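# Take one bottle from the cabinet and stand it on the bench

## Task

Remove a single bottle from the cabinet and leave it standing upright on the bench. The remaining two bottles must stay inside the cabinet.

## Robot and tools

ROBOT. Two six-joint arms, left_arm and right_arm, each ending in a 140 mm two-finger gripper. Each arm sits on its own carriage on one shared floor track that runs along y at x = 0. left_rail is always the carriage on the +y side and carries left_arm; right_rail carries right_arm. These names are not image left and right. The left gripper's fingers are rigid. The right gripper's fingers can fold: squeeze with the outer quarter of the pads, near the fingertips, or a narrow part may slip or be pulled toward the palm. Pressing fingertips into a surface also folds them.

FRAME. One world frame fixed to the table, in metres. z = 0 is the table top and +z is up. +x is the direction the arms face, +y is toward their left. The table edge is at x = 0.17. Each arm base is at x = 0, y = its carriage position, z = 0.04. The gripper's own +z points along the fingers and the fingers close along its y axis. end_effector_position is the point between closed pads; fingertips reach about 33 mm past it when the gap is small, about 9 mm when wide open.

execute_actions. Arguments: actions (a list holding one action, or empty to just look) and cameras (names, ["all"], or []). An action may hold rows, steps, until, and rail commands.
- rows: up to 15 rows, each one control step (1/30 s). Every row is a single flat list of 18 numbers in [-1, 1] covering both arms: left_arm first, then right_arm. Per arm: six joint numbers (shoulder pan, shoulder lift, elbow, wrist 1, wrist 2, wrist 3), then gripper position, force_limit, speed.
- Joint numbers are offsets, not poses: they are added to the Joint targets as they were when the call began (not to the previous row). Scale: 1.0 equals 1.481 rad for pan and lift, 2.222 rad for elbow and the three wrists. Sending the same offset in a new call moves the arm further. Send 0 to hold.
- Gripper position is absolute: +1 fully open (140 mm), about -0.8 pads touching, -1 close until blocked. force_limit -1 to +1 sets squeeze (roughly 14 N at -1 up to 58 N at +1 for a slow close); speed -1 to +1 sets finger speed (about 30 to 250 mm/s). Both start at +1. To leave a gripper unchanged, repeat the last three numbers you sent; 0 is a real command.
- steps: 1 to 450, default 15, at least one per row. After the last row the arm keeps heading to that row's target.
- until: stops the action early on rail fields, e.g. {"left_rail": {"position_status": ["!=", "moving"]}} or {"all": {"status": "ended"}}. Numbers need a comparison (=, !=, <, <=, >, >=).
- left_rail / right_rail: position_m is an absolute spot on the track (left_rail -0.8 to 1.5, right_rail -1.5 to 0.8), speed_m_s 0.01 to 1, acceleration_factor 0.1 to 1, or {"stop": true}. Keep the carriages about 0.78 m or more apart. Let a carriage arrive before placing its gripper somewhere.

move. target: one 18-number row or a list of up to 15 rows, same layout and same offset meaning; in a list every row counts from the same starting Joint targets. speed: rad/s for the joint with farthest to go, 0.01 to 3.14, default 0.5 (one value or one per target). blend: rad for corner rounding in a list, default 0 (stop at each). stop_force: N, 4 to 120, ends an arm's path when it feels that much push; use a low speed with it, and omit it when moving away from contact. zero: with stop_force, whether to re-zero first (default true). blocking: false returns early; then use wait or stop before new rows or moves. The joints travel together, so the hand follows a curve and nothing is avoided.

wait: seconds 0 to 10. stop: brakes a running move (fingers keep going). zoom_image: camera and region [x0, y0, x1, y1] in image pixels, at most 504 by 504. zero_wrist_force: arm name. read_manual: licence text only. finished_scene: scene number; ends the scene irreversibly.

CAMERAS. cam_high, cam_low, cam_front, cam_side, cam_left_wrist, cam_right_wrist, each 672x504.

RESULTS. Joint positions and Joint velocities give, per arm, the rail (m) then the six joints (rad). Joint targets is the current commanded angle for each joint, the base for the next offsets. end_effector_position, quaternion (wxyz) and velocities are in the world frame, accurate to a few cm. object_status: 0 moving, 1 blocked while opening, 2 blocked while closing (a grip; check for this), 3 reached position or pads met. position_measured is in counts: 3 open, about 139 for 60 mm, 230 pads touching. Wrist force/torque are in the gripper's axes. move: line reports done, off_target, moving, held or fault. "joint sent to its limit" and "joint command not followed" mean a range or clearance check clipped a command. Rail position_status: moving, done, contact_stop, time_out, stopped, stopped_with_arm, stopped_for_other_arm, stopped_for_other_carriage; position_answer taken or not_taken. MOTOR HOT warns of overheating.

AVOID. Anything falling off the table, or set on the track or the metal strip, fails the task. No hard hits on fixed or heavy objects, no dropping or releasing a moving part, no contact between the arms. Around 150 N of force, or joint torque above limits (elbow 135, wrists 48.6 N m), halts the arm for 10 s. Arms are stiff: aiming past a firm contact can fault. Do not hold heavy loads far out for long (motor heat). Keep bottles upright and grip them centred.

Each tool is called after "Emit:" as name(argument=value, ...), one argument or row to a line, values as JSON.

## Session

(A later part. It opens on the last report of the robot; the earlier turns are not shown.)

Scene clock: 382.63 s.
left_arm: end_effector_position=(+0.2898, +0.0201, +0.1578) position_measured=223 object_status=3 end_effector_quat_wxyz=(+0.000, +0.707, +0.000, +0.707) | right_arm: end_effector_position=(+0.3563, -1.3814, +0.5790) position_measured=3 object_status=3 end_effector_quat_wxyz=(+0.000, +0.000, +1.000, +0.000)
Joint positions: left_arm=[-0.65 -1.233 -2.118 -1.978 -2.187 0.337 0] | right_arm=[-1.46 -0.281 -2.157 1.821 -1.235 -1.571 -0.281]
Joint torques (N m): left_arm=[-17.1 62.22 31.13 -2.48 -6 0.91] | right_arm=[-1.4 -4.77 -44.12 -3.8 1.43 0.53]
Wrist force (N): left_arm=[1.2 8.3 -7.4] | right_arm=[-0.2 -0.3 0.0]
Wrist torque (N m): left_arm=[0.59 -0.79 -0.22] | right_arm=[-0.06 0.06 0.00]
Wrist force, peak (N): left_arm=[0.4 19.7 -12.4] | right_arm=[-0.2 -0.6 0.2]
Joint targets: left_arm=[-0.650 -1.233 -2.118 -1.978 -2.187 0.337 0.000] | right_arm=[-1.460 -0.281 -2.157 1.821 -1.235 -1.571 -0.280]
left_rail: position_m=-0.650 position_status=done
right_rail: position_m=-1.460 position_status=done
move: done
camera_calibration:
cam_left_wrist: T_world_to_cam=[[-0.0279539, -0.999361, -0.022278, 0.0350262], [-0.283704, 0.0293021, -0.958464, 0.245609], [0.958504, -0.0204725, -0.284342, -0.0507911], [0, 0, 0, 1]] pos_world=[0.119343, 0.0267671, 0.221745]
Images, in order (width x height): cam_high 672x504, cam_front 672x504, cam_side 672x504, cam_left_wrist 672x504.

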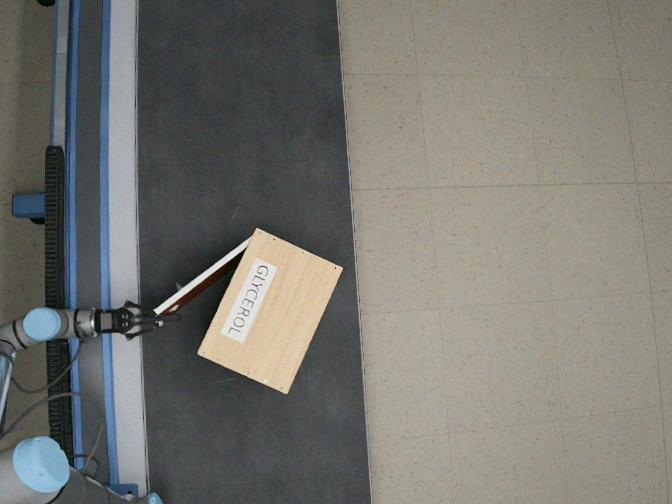

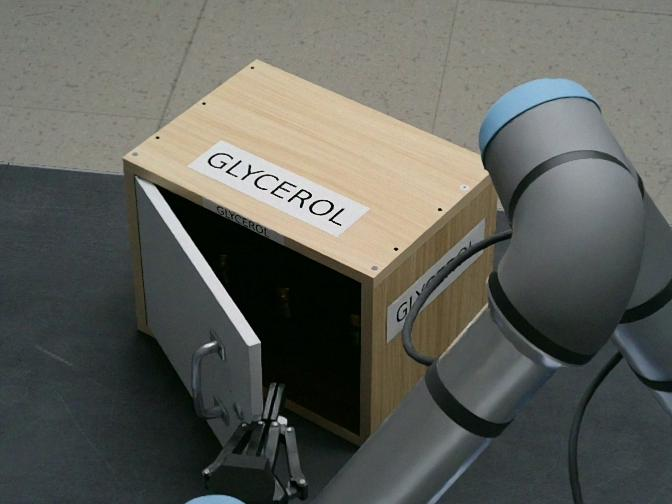

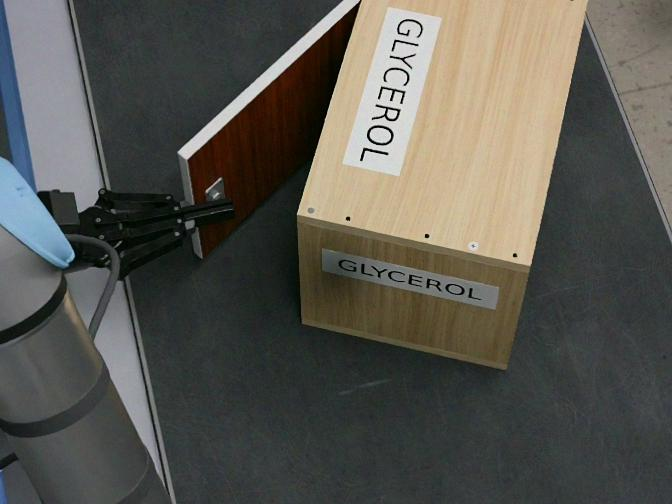

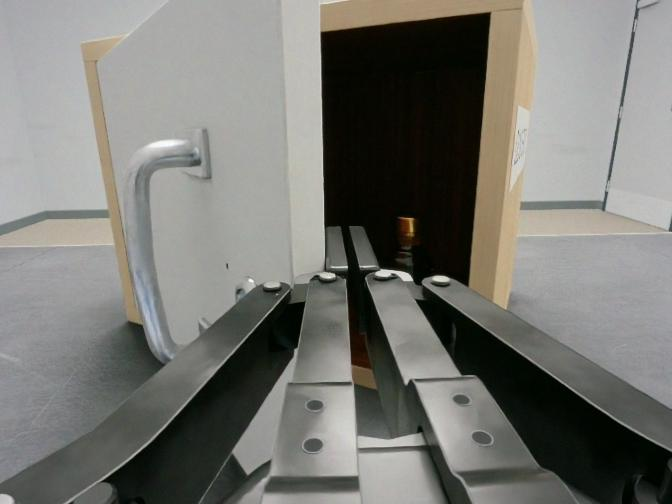

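Emit:
move(
  target=[
    [0.0579,0.0955,-0.1252,0.0615,-0.0514,0,-0.75,-0.4,0,0,0,0,0,0,0,1,1,1],
    [-0.0842,0.2161,-0.2734,0.1294,-0.4333,0,-0.75,-0.4,0,0,0,0,0,0,0,1,1,1],
    [-0.2151,0.1517,-0.1959,0.0948,-0.5205,0,-0.75,-0.4,0,0,0,0,0,0,0,1,1,1],
  ],
  speed=[0.25,0.4,0.2],
  stop_force=20,
  blend=[0.03,0.03,0],
  cameras=["cam_left_wrist","cam_front","cam_side","cam_high"],
)

Scene clock: 450.57 s.
left_arm: end_effector_position=(+0.3938, +0.0260, +0.1568) position_measured=223 object_status=3 end_effector_quat_wxyz=(-0.288, +0.646, +0.288, +0.646) | right_arm: end_effector_position=(+0.3563, -1.3814, +0.5790) position_measured=3 object_status=3 end_effector_quat_wxyz=(+0.000, +0.000, +1.000, +0.000)
Joint positions: left_arm=[-0.65 -1.552 -1.893 -2.414 -1.977 -0.819 0] | right_arm=[-1.46 -0.281 -2.157 1.821 -1.235 -1.571 -0.281]
Joint torques (N m): left_arm=[-14.02 38.67 24.63 0.09 -3.64 0.47] | right_arm=[-0.88 -1.9 -43.64 -3.92 1.42 0.42]
Wrist force (N): left_arm=[-0.1 0.8 -1.9] | right_arm=[-0.2 -0.5 -0.1]
Wrist torque (N m): left_arm=[0.25 -0.55 -0.19] | right_arm=[-0.10 0.06 0.00]
Wrist force, peak (N): left_arm=[2.2 8.2 -7.9] | right_arm=[-0.4 -0.6 0.0]
Joint targets: left_arm=[-0.650 -1.552 -1.893 -2.414 -1.977 -0.819 0.000] | right_arm=[-1.460 -0.281 -2.157 1.821 -1.235 -1.571 -0.280]
left_rail: position_m=-0.650 position_status=done
right_rail: position_m=-1.460 position_status=done
move: done
camera_calibration:
cam_left_wrist: T_world_to_cam=[[0.724062, -0.689373, -0.022356, -0.260385], [-0.211778, -0.191354, -0.958402, 0.251334], [0.656418, 0.698677, -0.284546, -0.0503009], [0, 0, 0, 1]] pos_world=[0.274781, -0.0962646, 0.220745]
Images, in order (width x height): cam_high 672x504, cam_front 672x504, cam_side 672x504, cam_left_wrist 672x504.

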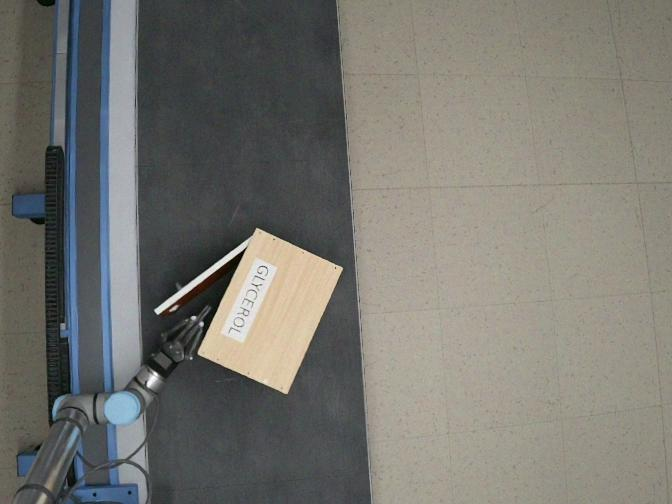

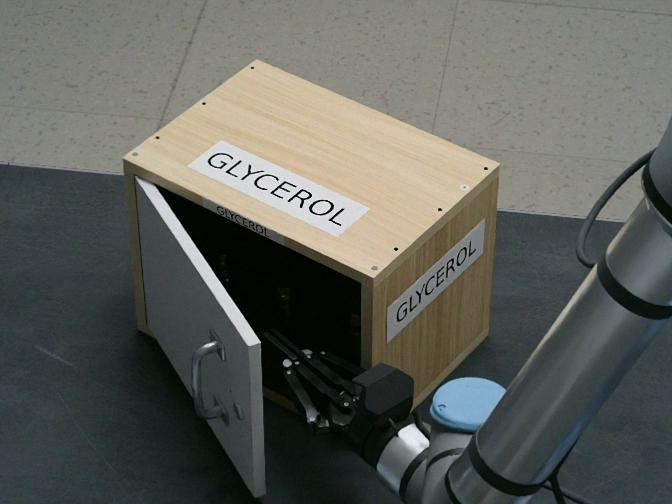

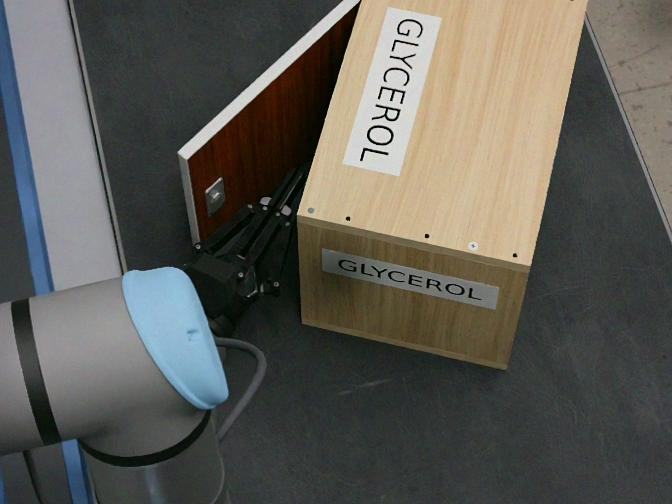

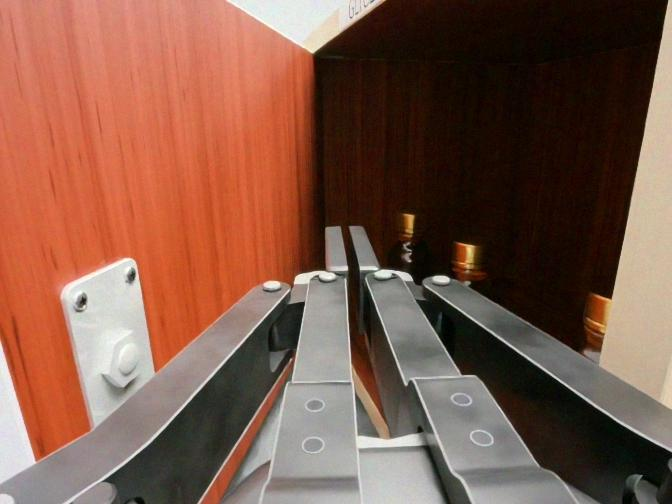

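Emit:
move(
  target=[
    [0.0445,-0.0251,0.0314,-0.0147,-0.0252,0,-0.75,-0.4,0,0,0,0,0,0,0,1,1,1],
    [-0.0267,-0.0658,0.0829,-0.0391,-0.2062,0,-0.75,-0.4,0,0,0,0,0,0,0,1,1,1],
  ],
  speed=[0.05,0.15],
  stop_force=18,
  blend=[0.02,0],
  cameras=["cam_left_wrist","cam_front","cam_side","cam_high"],
)

Scene clock: 476.50 s.
left_arm: end_effector_position=(+0.2898, +0.1901, +0.1566) position_measured=223 object_status=3 end_effector_quat_wxyz=(-0.416, +0.572, +0.416, +0.572) | right_arm: end_effector_position=(+0.3563, -1.3814, +0.5790) position_measured=3 object_status=3 end_effector_quat_wxyz=(+0.000, +0.000, +1.000, +0.000)
Joint positions: left_arm=[-0.65 -1.591 -1.99 -2.23 -2.063 -1.277 0] | right_arm=[-1.46 -0.281 -2.157 1.821 -1.235 -1.571 -0.281]
Joint torques (N m): left_arm=[-9.14 50.69 30.57 1.1 -4.35 0.26] | right_arm=[-1.33 -5.76 -42.93 -3.88 1.46 0.21]
Wrist force (N): left_arm=[-0.9 3.0 -4.4] | right_arm=[-0.1 -0.1 0.2]
Wrist torque (N m): left_arm=[0.16 -0.53 -0.25] | right_arm=[-0.01 0.03 0.00]
Wrist force, peak (N): left_arm=[0.6 5.5 -0.8] | right_arm=[-0.5 -0.4 -0.2]
Joint targets: left_arm=[-0.650 -1.591 -1.990 -2.230 -2.063 -1.277 0.000] | right_arm=[-1.460 -0.281 -2.157 1.821 -1.235 -1.571 -0.280]
left_rail: position_m=-0.650 position_status=done
right_rail: position_m=-1.460 position_status=done
move: done
camera_calibration:
cam_left_wrist: T_world_to_cam=[[0.941764, -0.33553, -0.0223575, -0.202347], [-0.115777, -0.261104, -0.958343, 0.246], [0.315715, 0.905121, -0.284745, -0.0371685], [0, 0, 0, 1]] pos_world=[0.230778, 0.0299804, 0.220645]
Images, in order (width x height): cam_high 672x504, cam_front 672x504, cam_side 672x504, cam_left_wrist 672x504.

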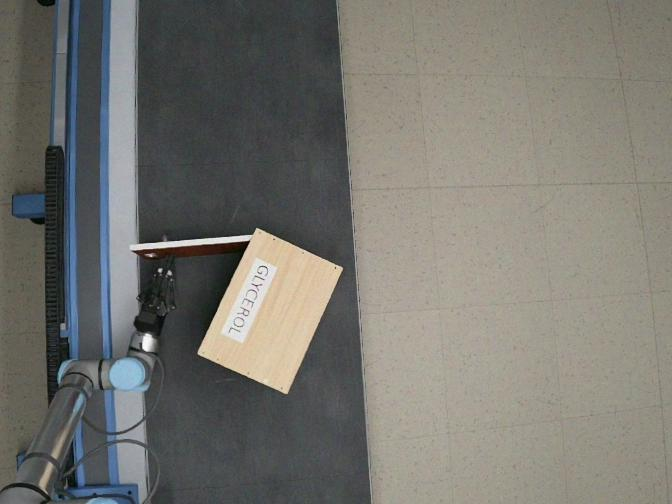

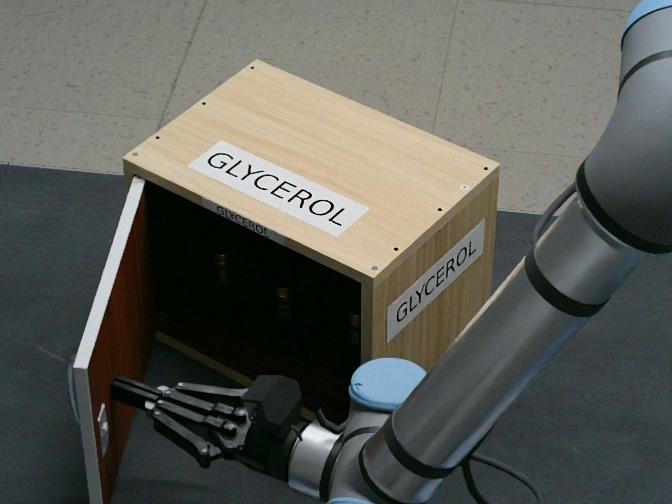

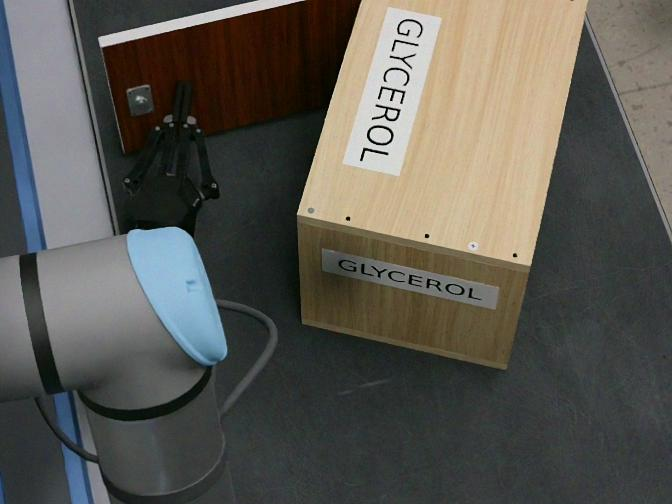

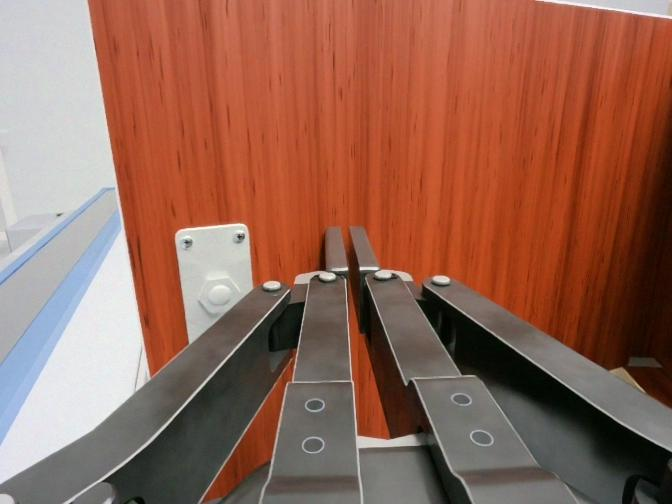

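Emit:
move(
  target=[-0.1026,-0.1155,0.1504,-0.0734,-0.2098,0,-0.75,-0.4,0,0,0,0,0,0,0,1,1,1],
  speed=0.15,
  stop_force=18,
  cameras=["cam_front","cam_side","cam_high"],
)

Scene clock: 485.53 s.
left_arm: end_effector_position=(+0.2897, +0.3401, +0.1565) position_measured=223 object_status=3 end_effector_quat_wxyz=(+0.500, -0.500, -0.500, -0.500) | right_arm: end_effector_position=(+0.3563, -1.3814, +0.5790) position_measured=3 object_status=3 end_effector_quat_wxyz=(+0.000, +0.000, +1.000, +0.000)
Joint positions: left_arm=[-0.65 -1.743 -2.162 -1.895 -2.227 -1.743 0] | right_arm=[-1.46 -0.281 -2.157 1.821 -1.235 -1.571 -0.281]
Joint torques (N m): left_arm=[-12.23 71.29 36.15 0.94 -3.69 -0.43] | right_arm=[-0.31 -4.06 -43.66 -3.65 1.62 0.55]
Wrist force (N): left_arm=[0.8 1.6 -4.8] | right_arm=[0.0 -0.3 -0.1]
Wrist torque (N m): left_arm=[0.35 -0.60 -0.29] | right_arm=[-0.06 0.01 0.00]
Wrist force, peak (N): left_arm=[-0.2 2.1 -6.1] | right_arm=[-0.2 0.1 -0.5]
Joint targets: left_arm=[-0.650 -1.743 -2.162 -1.895 -2.227 -1.743 0.000] | right_arm=[-1.460 -0.281 -2.157 1.821 -1.235 -1.571 -0.280]
left_rail: position_m=-0.650 position_status=done
right_rail: position_m=-1.460 position_status=done
move: done
Images, in order (width x height): cam_high 672x504, cam_front 672x504, cam_side 672x504.

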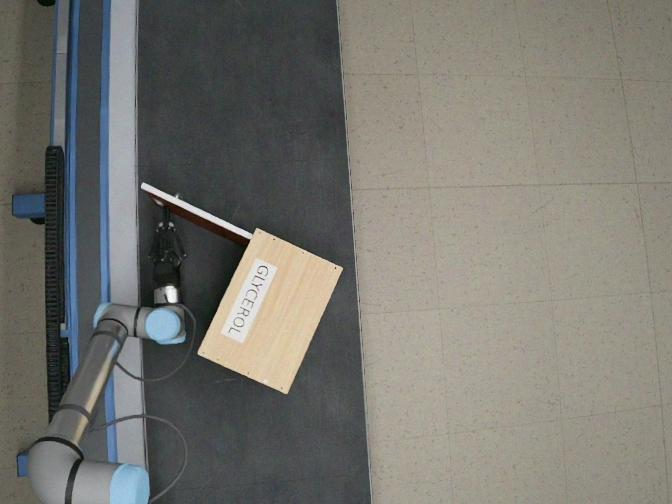

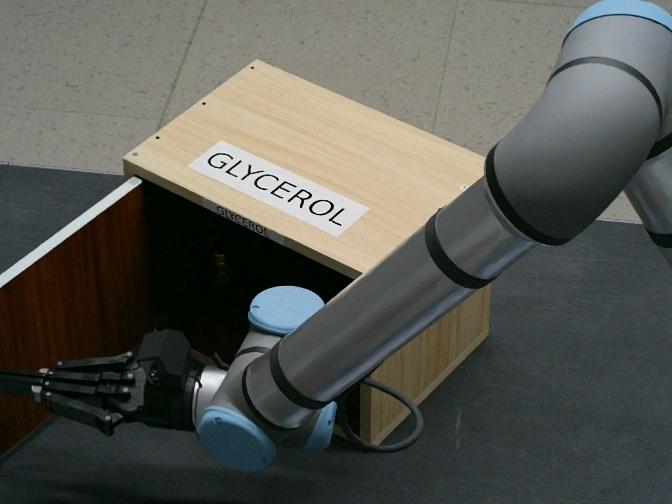

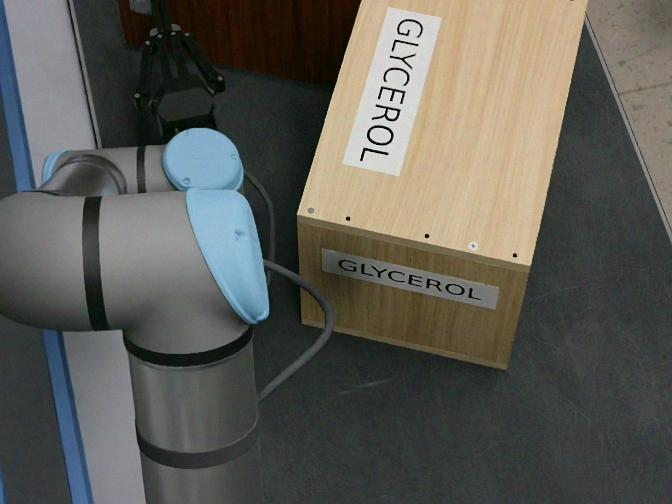

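Emit:
move(
  target=[
    [0.0861,0.0766,-0.1001,0.0491,0.0574,0,-0.75,-0.4,0,0,0,0,0,0,0,1,1,1],
    [0.2996,0.0442,-0.0579,0.0284,0.4353,0,-0.75,-0.4,0,0,0,0,0,0,0,1,1,1],
    [0.2862,0.0082,-0.0108,0.0053,0.8977,0,-0.75,-0.4,0,0,0,0,0,0,0,1,1,1],
    [0.2057,-0.1912,0.2553,-0.1278,0.997,0,-0.75,-0.4,0,0,0,0,0,0,0,1,1,1],
  ],
  speed=[0.3,0.5,0.6,0.5],
  blend=[0.05,0.1,0.1,0],
  cameras=["cam_left_wrist","cam_front"],
)

Scene clock: 516.03 s.
left_arm: end_effector_position=(+0.3708, +0.1827, +0.1568) position_measured=223 object_status=3 end_effector_quat_wxyz=(+0.120, +0.697, -0.119, +0.697) | right_arm: end_effector_position=(+0.3563, -1.3814, +0.5790) position_measured=3 object_status=3 end_effector_quat_wxyz=(+0.000, +0.000, +1.000, +0.000)
Joint positions: left_arm=[-0.65 -1.438 -2.445 -1.328 -2.51 0.472 0] | right_arm=[-1.46 -0.281 -2.157 1.821 -1.235 -1.571 -0.281]
Joint torques (N m): left_arm=[-13.21 94.42 38.98 -3.69 2.86 -0.47] | right_arm=[-1.78 -6.87 -43.48 -2.77 1.59 0.69]
Wrist force (N): left_arm=[0.6 1.9 -1.9] | right_arm=[-0.4 -0.1 -0.3]
Wrist torque (N m): left_arm=[0.52 -0.73 -0.28] | right_arm=[-0.01 0.10 0.00]
Wrist force, peak (N): left_arm=[-0.8 1.5 -5.2] | right_arm=[-0.4 -0.5 0.3]
Joint targets: left_arm=[-0.650 -1.438 -2.445 -1.328 -2.511 0.472 0.000] | right_arm=[-1.460 -0.281 -2.157 1.821 -1.235 -1.571 -0.280]
left_rail: position_m=-0.650 position_status=done
right_rail: position_m=-1.460 position_status=done
move: done
camera_calibration:
cam_left_wrist: T_world_to_cam=[[-0.359425, -0.932908, -0.0222879, 0.310486], [-0.257727, 0.122194, -0.95846, 0.236261], [0.896878, -0.33875, -0.284354, -0.0443866], [0, 0, 0, 1]] pos_world=[0.212296, 0.245749, 0.220745]
Images, in order (width x height): cam_front 672x504, cam_left_wrist 672x504.

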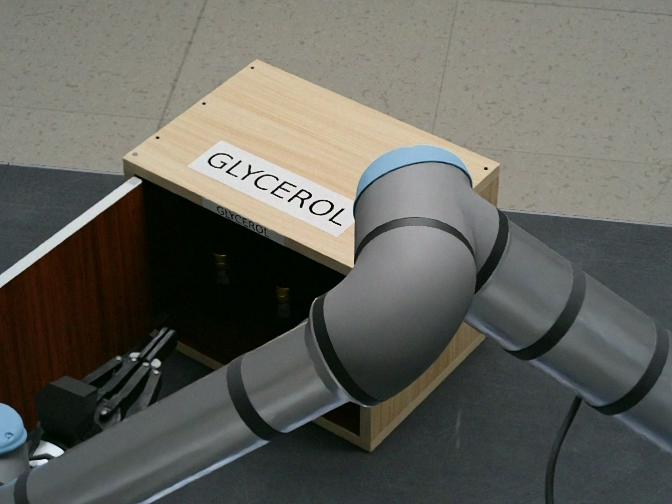

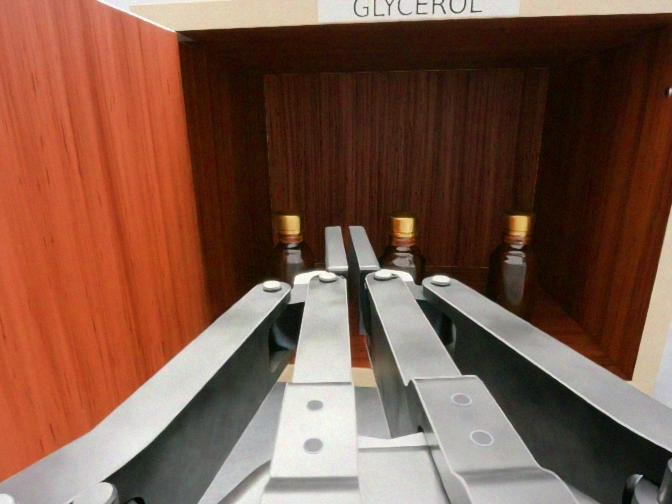

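Emit:
zoom_image(
  camera="cam_left_wrist",
  region=[240, 180, 600, 400],
)

Emit:
zoom_image(
  camera="cam_front",
  region=[110, 160, 390, 370],
)

Scaled by 1.400 from the camera's 672x504 image, which has a finer 960x720 frame.

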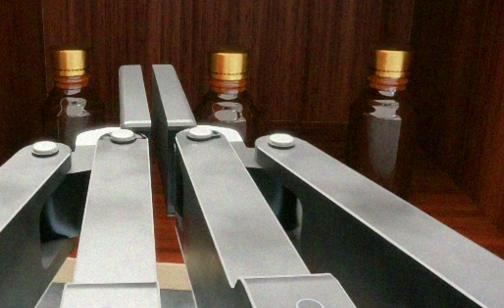

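Scaled by 1.800 from the camera's 672x504 image, which has a finer 960x720 frame.

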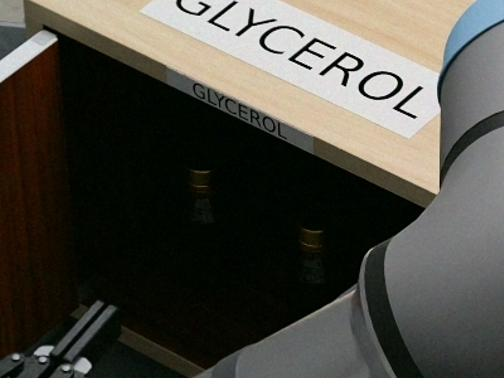

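Emit:
move(
  target=[-0.062,-0.0183,-0.0515,0.064,0.0086,0,0.1,-1,0,0,0,0,0,0,0,1,1,1],
  speed=0.15,
  stop_force=15,
  cameras=["cam_left_wrist","cam_front","cam_side"],
)

Emit:
zoom_image(
  camera="cam_left_wrist",
  region=[180, 180, 560, 360],
)

Scene clock: 563.67 s.
left_arm: end_effector_position=(+0.4446, +0.0977, +0.0821) position_measured=117 object_status=3 end_effector_quat_wxyz=(+0.158, +0.689, -0.158, +0.689) | right_arm: end_effector_position=(+0.3563, -1.3814, +0.5790) position_measured=3 object_status=3 end_effector_quat_wxyz=(+0.000, +0.000, +1.000, +0.000)
Joint positions: left_arm=[-0.65 -1.53 -2.472 -1.443 -2.368 0.491 0] | right_arm=[-1.46 -0.281 -2.157 1.821 -1.235 -1.571 -0.281]
Joint torques (N m): left_arm=[-14.13 91.41 21.79 1.06 3.27 -0.82] | right_arm=[0.71 -4.08 -43.77 -3.48 2.35 0.53]
Wrist force (N): left_arm=[0.9 1.9 -1.4] | right_arm=[-0.3 -0.3 0.1]
Wrist torque (N m): left_arm=[0.55 -0.79 -0.30] | right_arm=[-0.07 0.07 0.00]
Wrist force, peak (N): left_arm=[2.0 0.9 -3.2] | right_arm=[-0.2 -0.5 0.2]
Joint targets: left_arm=[-0.650 -1.530 -2.472 -1.443 -2.368 0.491 0.000] | right_arm=[-1.460 -0.281 -2.157 1.821 -1.235 -1.571 -0.280]
left_rail: position_m=-0.650 position_status=done
right_rail: position_m=-1.460 position_status=done
move: done
camera_calibration:
cam_left_wrist: T_world_to_cam=[[-0.460546, -0.88734, -0.0229125, 0.296615], [-0.242581, 0.150651, -0.958362, 0.184492], [0.853845, -0.435812, -0.284634, -0.131972], [0, 0, 0, 1]] pos_world=[0.294043, 0.17789, 0.146043]
Images, in order (width x height): cam_front 672x504, cam_side 672x504, cam_left_wrist 672x504.

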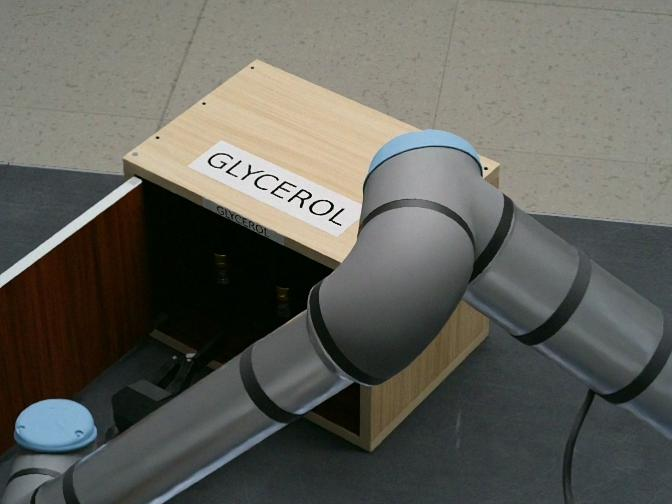

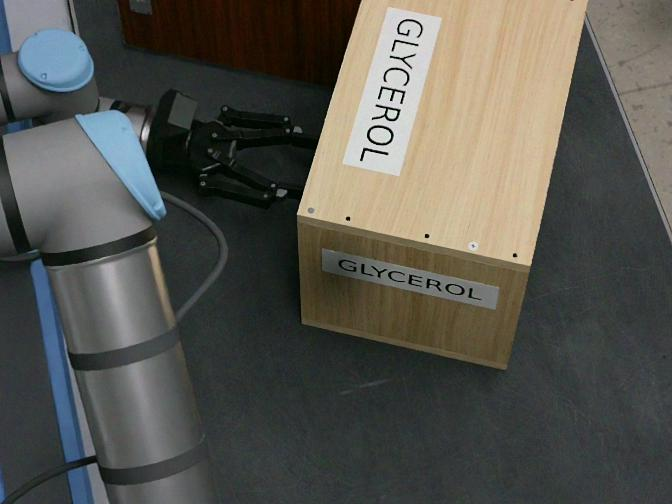

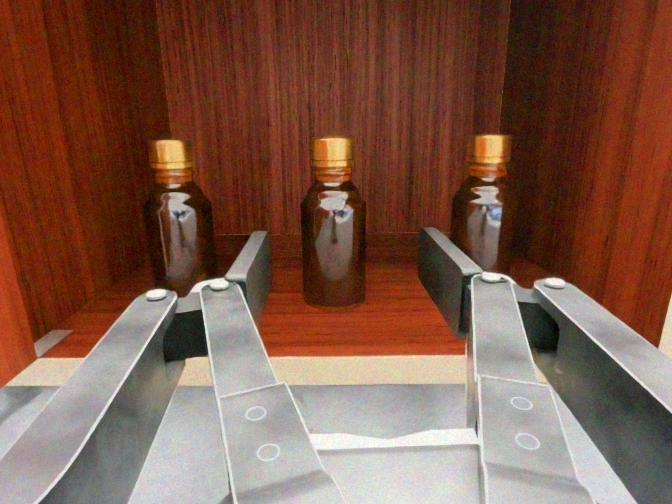

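Scaled by 1.326 from the camera's 672x504 image, which has a finer 960x720 frame.

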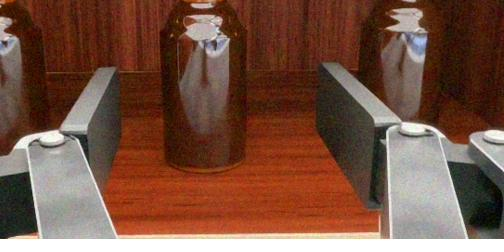

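Emit:
move(
  target=[-0.0782,0.018,-0.0261,0.0141,-0.0521,0,0.1,-1,0,0,0,0,0,0,0,1,1,1],
  speed=0.05,
  stop_force=6,
  cameras=["cam_left_wrist"],
)

Scene clock: 594.63 s.
left_arm: end_effector_position=(+0.5454, +0.0527, +0.0821) position_measured=117 object_status=3 end_effector_quat_wxyz=(+0.158, +0.689, -0.158, +0.689) | right_arm: end_effector_position=(+0.3563, -1.3814, +0.5790) position_measured=3 object_status=3 end_effector_quat_wxyz=(+0.000, +0.000, +1.000, +0.000)
Joint positions: left_arm=[-0.65 -1.646 -2.445 -1.501 -2.337 0.375 0] | right_arm=[-1.46 -0.281 -2.157 1.821 -1.235 -1.571 -0.281]
Joint torques (N m): left_arm=[-12.38 105.69 21.77 1.29 -3.51 -1.46] | right_arm=[1.96 -4.97 -41.75 -3.4 2.13 0.35]
Wrist force (N): left_arm=[0.3 2.4 -1.8] | right_arm=[-0.1 -0.1 0.2]
Wrist torque (N m): left_arm=[0.65 -0.70 -0.29] | right_arm=[0.00 0.02 0.00]
Wrist force, peak (N): left_arm=[0.8 2.2 -2.5] | right_arm=[-0.3 -0.5 0.5]
Joint targets: left_arm=[-0.650 -1.646 -2.445 -1.501 -2.337 0.375 0.000] | right_arm=[-1.460 -0.281 -2.157 1.821 -1.235 -1.571 -0.280]
left_rail: position_m=-0.650 position_status=done
right_rail: position_m=-1.460 position_status=done
move: done
camera_calibration:
cam_left_wrist: T_world_to_cam=[[-0.460659, -0.887282, -0.0228729, 0.30323], [-0.242509, 0.150612, -0.958387, 0.215785], [0.853805, -0.435943, -0.284554, -0.237557], [0, 0, 0, 1]] pos_world=[0.394843, 0.13299, 0.146143]
Images, in order (width x height): cam_left_wrist 672x504.

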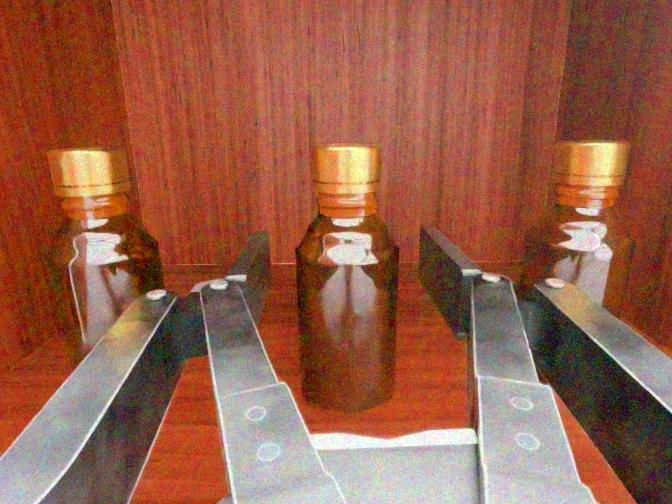

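Emit:
move(
  target=[-0.0124,0.0022,-0.0032,0.0018,-0.0082,0,0.1,-1,0,0,0,0,0,0,0,1,1,1],
  speed=0.03,
  stop_force=6,
)

Emit:
execute_actions(
  actions=[
    {"rows":[[0,0,0,0,0,0,-1,-0.5,-1,0,0,0,0,0,0,1,1,1]],"steps":90},
  ],
  cameras=["cam_left_wrist"],
)

Scene clock: 612.07 s.
left_arm: end_effector_position=(+0.5607, +0.0453, +0.0821) position_measured=117 object_status=3 end_effector_quat_wxyz=(+0.158, +0.689, -0.158, +0.689) | right_arm: end_effector_position=(+0.3563, -1.3814, +0.5790) position_measured=3 object_status=3 end_effector_quat_wxyz=(+0.000, +0.000, +1.000, +0.000)
Joint positions: left_arm=[-0.65 -1.664 -2.442 -1.508 -2.333 0.357 0] | right_arm=[-1.46 -0.281 -2.157 1.821 -1.235 -1.571 -0.281]
Joint torques (N m): left_arm=[-12.03 104.07 21.9 1.11 -4.09 -1.25] | right_arm=[-0.46 -6.97 -43.08 -3.13 2.21 0.87]
Wrist force (N): left_arm=[0.6 2.1 -2.2] | right_arm=[-0.2 -0.3 0.0]
Wrist torque (N m): left_arm=[0.59 -0.72 -0.29] | right_arm=[-0.05 0.04 0.00]
Wrist force, peak (N): left_arm=[0.8 2.0 -2.4] | right_arm=[-0.3 -0.6 -0.5]
Joint targets: left_arm=[-0.650 -1.664 -2.442 -1.508 -2.333 0.357 0.000] | right_arm=[-1.460 -0.281 -2.157 1.821 -1.235 -1.571 -0.280]
left_rail: position_m=-0.650 position_status=done
right_rail: position_m=-1.460 position_status=done
move: done

Scene clock: 615.27 s.
left_arm: end_effector_position=(+0.5607, +0.0454, +0.0821) position_measured=161 object_status=2 end_effector_quat_wxyz=(+0.158, +0.689, -0.158, +0.689) | right_arm: end_effector_position=(+0.3563, -1.3814, +0.5790) position_measured=3 object_status=3 end_effector_quat_wxyz=(+0.000, +0.000, +1.000, +0.000)
Joint positions: left_arm=[-0.65 -1.664 -2.442 -1.508 -2.333 0.357 0] | right_arm=[-1.46 -0.281 -2.157 1.821 -1.235 -1.571 -0.281]
Joint torques (N m): left_arm=[-14.08 101.54 22.01 -0.72 0.44 -1.64] | right_arm=[0.25 -5.61 -42.42 -3.31 2.09 0.78]
Wrist force (N): left_arm=[1.4 1.7 -2.9] | right_arm=[-0.2 -0.3 0.0]
Wrist torque (N m): left_arm=[0.59 -0.76 -0.26] | right_arm=[-0.06 0.05 0.00]
Wrist force, peak (N): left_arm=[0.8 1.7 -3.3] | right_arm=[-0.3 -0.6 -0.1]
Joint targets: left_arm=[-0.650 -1.664 -2.442 -1.508 -2.333 0.357 0.000] | right_arm=[-1.460 -0.281 -2.157 1.821 -1.235 -1.571 -0.280]
left_rail: position_m=-0.650 position_status=done
right_rail: position_m=-1.460 position_status=done
camera_calibration:
cam_left_wrist: T_world_to_cam=[[-0.460792, -0.887208, -0.0230603, 0.303831], [-0.242473, 0.150844, -0.95836, 0.220585], [0.853743, -0.436013, -0.284632, -0.253885], [0, 0, 0, 1]] pos_world=[0.410242, 0.12559, 0.146143]
Images, in order (width x height): cam_left_wrist 672x504.

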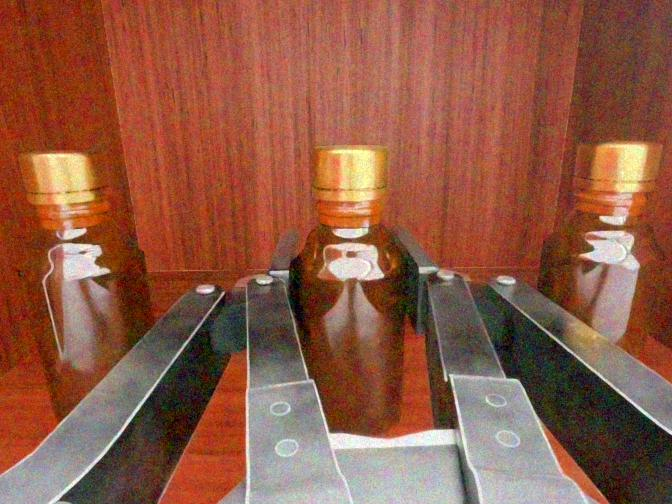

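Emit:
execute_actions(
  actions=[
    {"rows":[[0,0,0,0,0,0,0.1,-0.5,-0.8,0,0,0,0,0,0,1,1,1]],"steps":30},
  ],
)

Emit:
move(
  target=[-0.0093,0.1083,-0.082,0.3196,0.0344,-0.2887,0.1,-0.5,-0.8,0,0,0,0,0,0,1,1,1],
  speed=0.2,
  cameras=["cam_left_wrist","cam_front"],
)

Scene clock: 668.70 s.
left_arm: end_effector_position=(+0.5607, +0.0453, +0.0821) position_measured=117 object_status=3 end_effector_quat_wxyz=(+0.158, +0.689, -0.158, +0.689) | right_arm: end_effector_position=(+0.3563, -1.3814, +0.5790) position_measured=3 object_status=3 end_effector_quat_wxyz=(+0.000, +0.000, +1.000, +0.000)
Joint positions: left_arm=[-0.65 -1.664 -2.442 -1.508 -2.333 0.357 0] | right_arm=[-1.46 -0.281 -2.157 1.821 -1.235 -1.571 -0.281]
Joint torques (N m): left_arm=[-12.65 98.18 24.15 -2.89 3.12 -1.26] | right_arm=[1.72 -5.67 -43.07 -3.4 2.14 1.09]
Wrist force (N): left_arm=[0.5 1.9 -1.9] | right_arm=[-0.3 -0.3 -0.2]
Wrist torque (N m): left_arm=[0.54 -0.71 -0.28] | right_arm=[-0.06 0.06 0.00]
Wrist force, peak (N): left_arm=[1.3 1.9 -3.2] | right_arm=[-0.6 -0.3 -0.1]
Joint targets: left_arm=[-0.650 -1.664 -2.442 -1.508 -2.333 0.357 0.000] | right_arm=[-1.460 -0.281 -2.157 1.821 -1.235 -1.571 -0.280]
left_rail: position_m=-0.650 position_status=done
right_rail: position_m=-1.460 position_status=done

Scene clock: 672.73 s.
left_arm: end_effector_position=(+0.5610, +0.0452, +0.0799) position_measured=117 object_status=3 end_effector_quat_wxyz=(+0.135, +0.776, -0.178, +0.590) | right_arm: end_effector_position=(+0.3563, -1.3814, +0.5790) position_measured=3 object_status=3 end_effector_quat_wxyz=(+0.000, +0.000, +1.000, +0.000)
Joint positions: left_arm=[-0.65 -1.678 -2.282 -1.69 -1.623 0.433 -0.642] | right_arm=[-1.46 -0.281 -2.157 1.821 -1.235 -1.571 -0.281]
Joint torques (N m): left_arm=[-11.17 97.58 23.05 3.91 1.08 -2.43] | right_arm=[-0.97 -7.59 -42.08 -3.45 1.36 0.88]
Wrist force (N): left_arm=[-0.3 0.9 -1.6] | right_arm=[-0.3 -0.1 0.1]
Wrist torque (N m): left_arm=[0.32 -0.41 -0.13] | right_arm=[0.00 0.06 0.00]
Wrist force, peak (N): left_arm=[0.4 2.2 -2.3] | right_arm=[-0.3 -0.5 -0.3]
Joint targets: left_arm=[-0.650 -1.678 -2.282 -1.690 -1.623 0.433 -0.642] | right_arm=[-1.460 -0.281 -2.157 1.821 -1.235 -1.571 -0.280]
left_rail: position_m=-0.650 position_status=done
right_rail: position_m=-1.460 position_status=done
move: done
camera_calibration:
cam_left_wrist: T_world_to_cam=[[-0.465229, -0.885073, -0.0144161, 0.305508], [-0.463429, 0.257407, -0.847924, 0.328856], [0.754186, -0.387798, -0.529922, -0.18152], [0, 0, 0, 1]] pos_world=[0.431432, 0.115354, 0.187058]
Images, in order (width x height): cam_front 672x504, cam_left_wrist 672x504.

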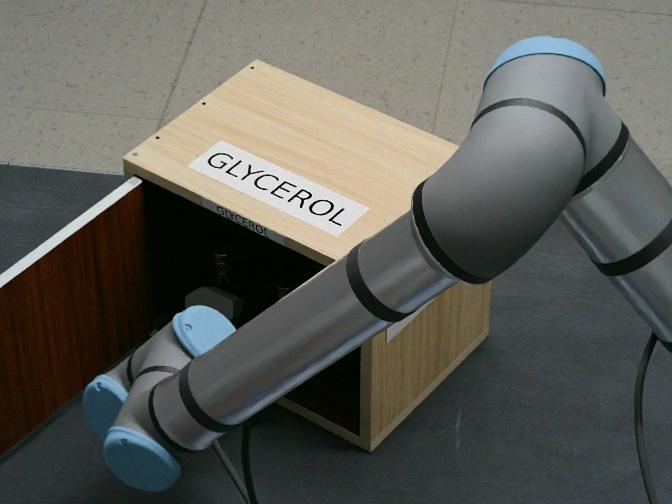

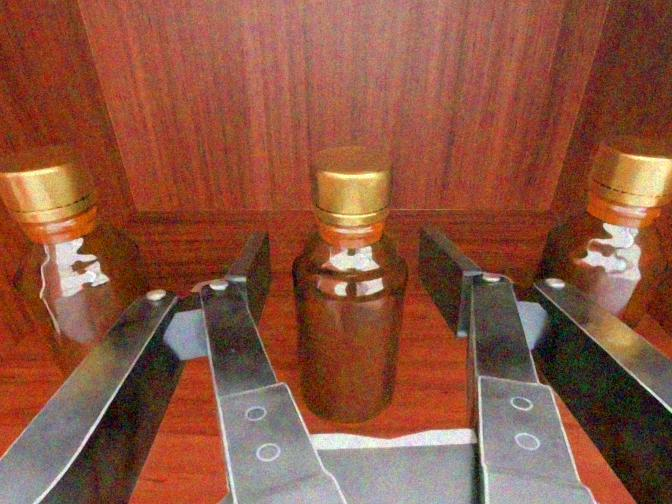

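Emit:
execute_actions(
  actions=[
    {"rows":[[0,0,0,0,0,0,-1,-0.5,-1,0,0,0,0,0,0,1,1,1]],"steps":75},
  ],
  cameras=["cam_left_wrist"],
)

Scene clock: 685.37 s.
left_arm: end_effector_position=(+0.5610, +0.0452, +0.0799) position_measured=161 object_status=2 end_effector_quat_wxyz=(+0.135, +0.776, -0.178, +0.590) | right_arm: end_effector_position=(+0.3563, -1.3814, +0.5790) position_measured=3 object_status=3 end_effector_quat_wxyz=(+0.000, +0.000, +1.000, +0.000)
Joint positions: left_arm=[-0.65 -1.678 -2.282 -1.69 -1.623 0.433 -0.642] | right_arm=[-1.46 -0.281 -2.157 1.821 -1.235 -1.571 -0.281]
Joint torques (N m): left_arm=[-16.58 90.54 23.25 1.22 0.12 -2.49] | right_arm=[0.35 -7.65 -42.93 -3.07 2.03 0.83]
Wrist force (N): left_arm=[0.0 0.7 -3.2] | right_arm=[-0.2 0.0 0.1]
Wrist torque (N m): left_arm=[0.38 -0.45 -0.09] | right_arm=[0.00 0.05 0.00]
Wrist force, peak (N): left_arm=[1.0 0.7 -3.4] | right_arm=[-0.5 -0.2 -0.1]
Joint targets: left_arm=[-0.650 -1.678 -2.282 -1.690 -1.623 0.433 -0.642] | right_arm=[-1.460 -0.281 -2.157 1.821 -1.235 -1.571 -0.280]
left_rail: position_m=-0.650 position_status=done
right_rail: position_m=-1.460 position_status=done
camera_calibration:
cam_left_wrist: T_world_to_cam=[[-0.46525, -0.885062, -0.0144516, 0.305522], [-0.463472, 0.257478, -0.847879, 0.328859], [0.754146, -0.387777, -0.529993, -0.181492], [0, 0, 0, 1]] pos_world=[0.431432, 0.115354, 0.187058]
Images, in order (width x height): cam_left_wrist 672x504.

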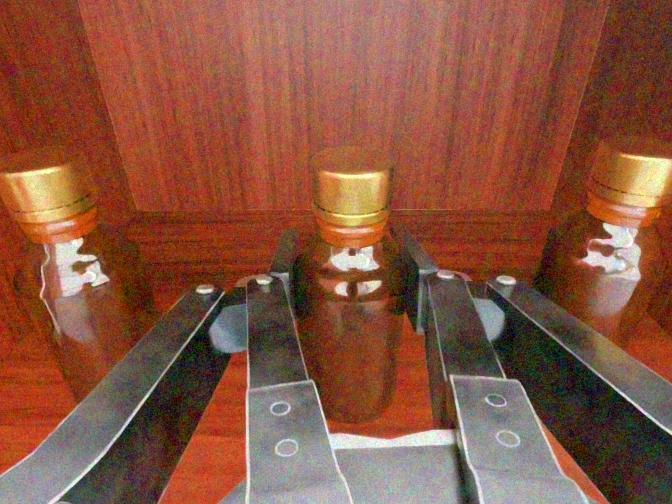

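Emit:
move(
  target=[0,0.0161,0.0013,-0.0121,0,0,-1,-0.5,-1,0,0,0,0,0,0,1,1,1],
  speed=0.03,
  cameras=["cam_left_wrist"],
)

Scene clock: 692.23 s.
left_arm: end_effector_position=(+0.5610, +0.0451, +0.0997) position_measured=161 object_status=2 end_effector_quat_wxyz=(+0.135, +0.776, -0.178, +0.590) | right_arm: end_effector_position=(+0.3563, -1.3814, +0.5790) position_measured=3 object_status=3 end_effector_quat_wxyz=(+0.000, +0.000, +1.000, +0.000)
Joint positions: left_arm=[-0.65 -1.678 -2.258 -1.687 -1.65 0.433 -0.642] | right_arm=[-1.46 -0.281 -2.157 1.821 -1.235 -1.571 -0.281]
Joint torques (N m): left_arm=[-13.41 102.26 37.79 -0.59 -1.9 -1.9] | right_arm=[-3.99 -4.64 -42.92 -3.36 1.73 0.49]
Wrist force (N): left_arm=[-2.7 0.9 -1.0] | right_arm=[-0.2 -0.3 0.0]
Wrist torque (N m): left_arm=[0.32 -0.39 -0.13] | right_arm=[-0.06 0.05 0.00]
Wrist force, peak (N): left_arm=[-3.5 1.5 -0.8] | right_arm=[-0.3 -0.3 -0.6]
Joint targets: left_arm=[-0.650 -1.678 -2.258 -1.687 -1.650 0.433 -0.642] | right_arm=[-1.460 -0.281 -2.157 1.821 -1.235 -1.571 -0.280]
left_rail: position_m=-0.650 position_status=done
right_rail: position_m=-1.460 position_status=done
move: done
camera_calibration:
cam_left_wrist: T_world_to_cam=[[-0.465232, -0.885074, -0.0142545, 0.305672], [-0.463537, 0.25731, -0.847895, 0.345638], [0.754117, -0.38786, -0.529973, -0.171071], [0, 0, 0, 1]] pos_world=[0.431432, 0.115254, 0.206759]
Images, in order (width x height): cam_left_wrist 672x504.

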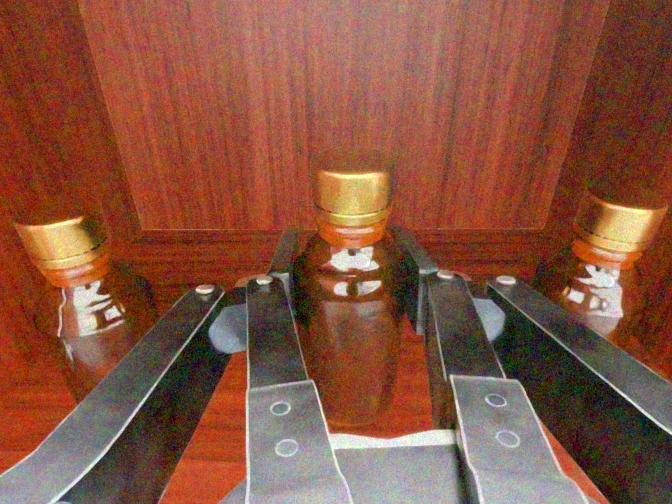

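Emit:
move(
  target=[
    [0.0849,-0.0196,0.0418,-0.0913,0.0463,0.0707,-1,-0.5,-1,0,0,0,0,0,0,1,1,1],
    [0.1621,-0.0537,0.0966,-0.161,0.0913,0.1159,-1,-0.5,-1,0,0,0,0,0,0,1,1,1],
    [0.2354,0.081,-0.0734,-0.0956,0.115,0.1345,-1,-0.5,-1,0,0,0,0,0,0,1,1,1],
    [0.3478,0.3407,-0.3657,0.0098,0.1423,0.1529,-1,-0.5,-1,0,0,0,0,0,0,1,1,1],
  ],
  speed=[0.15,0.15,0.2,0.3],
  blend=[0.05,0.05,0.05,0],
  cameras=["cam_left_wrist","cam_side","cam_front","cam_high"],
)

Scene clock: 731.40 s.
left_arm: end_effector_position=(+0.3101, -0.3001, +0.1099) position_measured=161 object_status=2 end_effector_quat_wxyz=(+0.091, +0.787, -0.119, +0.599) | right_arm: end_effector_position=(+0.3563, -1.3814, +0.5790) position_measured=3 object_status=3 end_effector_quat_wxyz=(+0.000, +0.000, +1.000, +0.000)
Joint positions: left_arm=[-0.65 -1.163 -1.753 -2.499 -1.628 0.75 -0.302] | right_arm=[-1.46 -0.281 -2.157 1.821 -1.235 -1.571 -0.281]
Joint torques (N m): left_arm=[10.8 48.01 10.31 1.59 2.14 2.99] | right_arm=[0.76 -6.86 -43.18 -3.59 1.81 0.62]
Wrist force (N): left_arm=[-2.6 1.1 -1.1] | right_arm=[-0.2 -0.4 0.1]
Wrist torque (N m): left_arm=[0.34 -0.47 -0.21] | right_arm=[-0.08 0.04 0.00]
Wrist force, peak (N): left_arm=[-2.7 3.4 0.3] | right_arm=[-0.5 -0.4 -0.2]
Joint targets: left_arm=[-0.650 -1.163 -1.753 -2.500 -1.628 0.750 -0.302] | right_arm=[-1.460 -0.281 -2.157 1.821 -1.235 -1.571 -0.280]
left_rail: position_m=-0.650 position_status=done
right_rail: position_m=-1.460 position_status=done
move: done
camera_calibration:
cam_left_wrist: T_world_to_cam=[[-0.327689, -0.944672, -0.0146209, -0.17696], [-0.496719, 0.185425, -0.847872, 0.315581], [0.803673, -0.270576, -0.529999, -0.0904297], [0, 0, 0, 1]] pos_world=[0.171443, -0.250154, 0.217058]
Images, in order (width x height): cam_high 672x504, cam_front 672x504, cam_side 672x504, cam_left_wrist 672x504.

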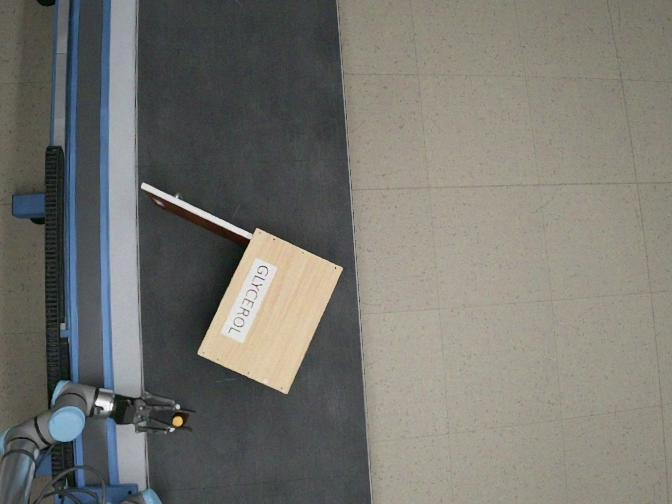

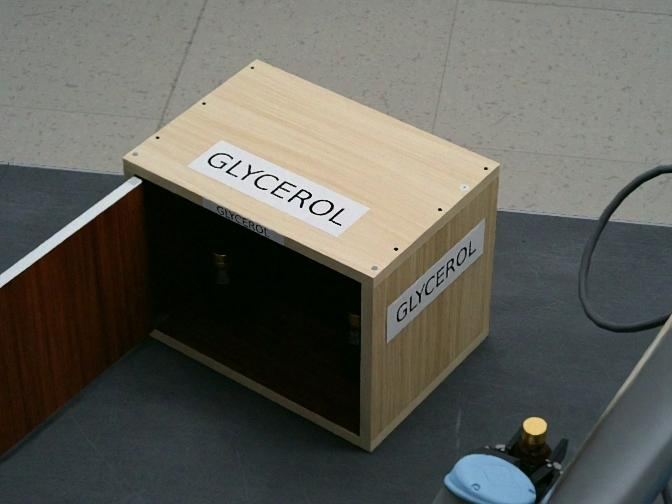

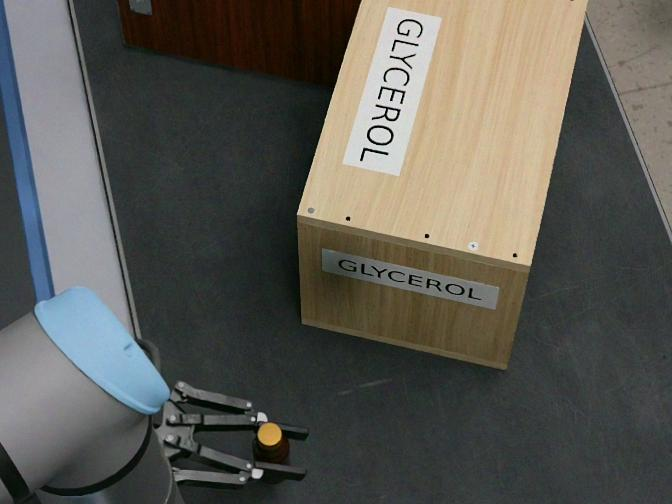

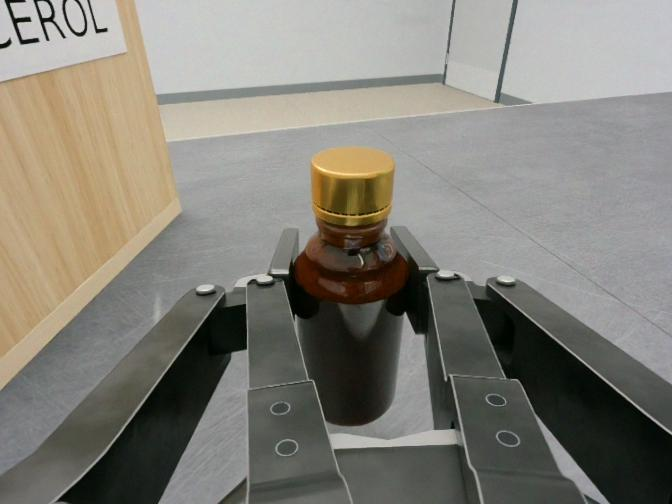

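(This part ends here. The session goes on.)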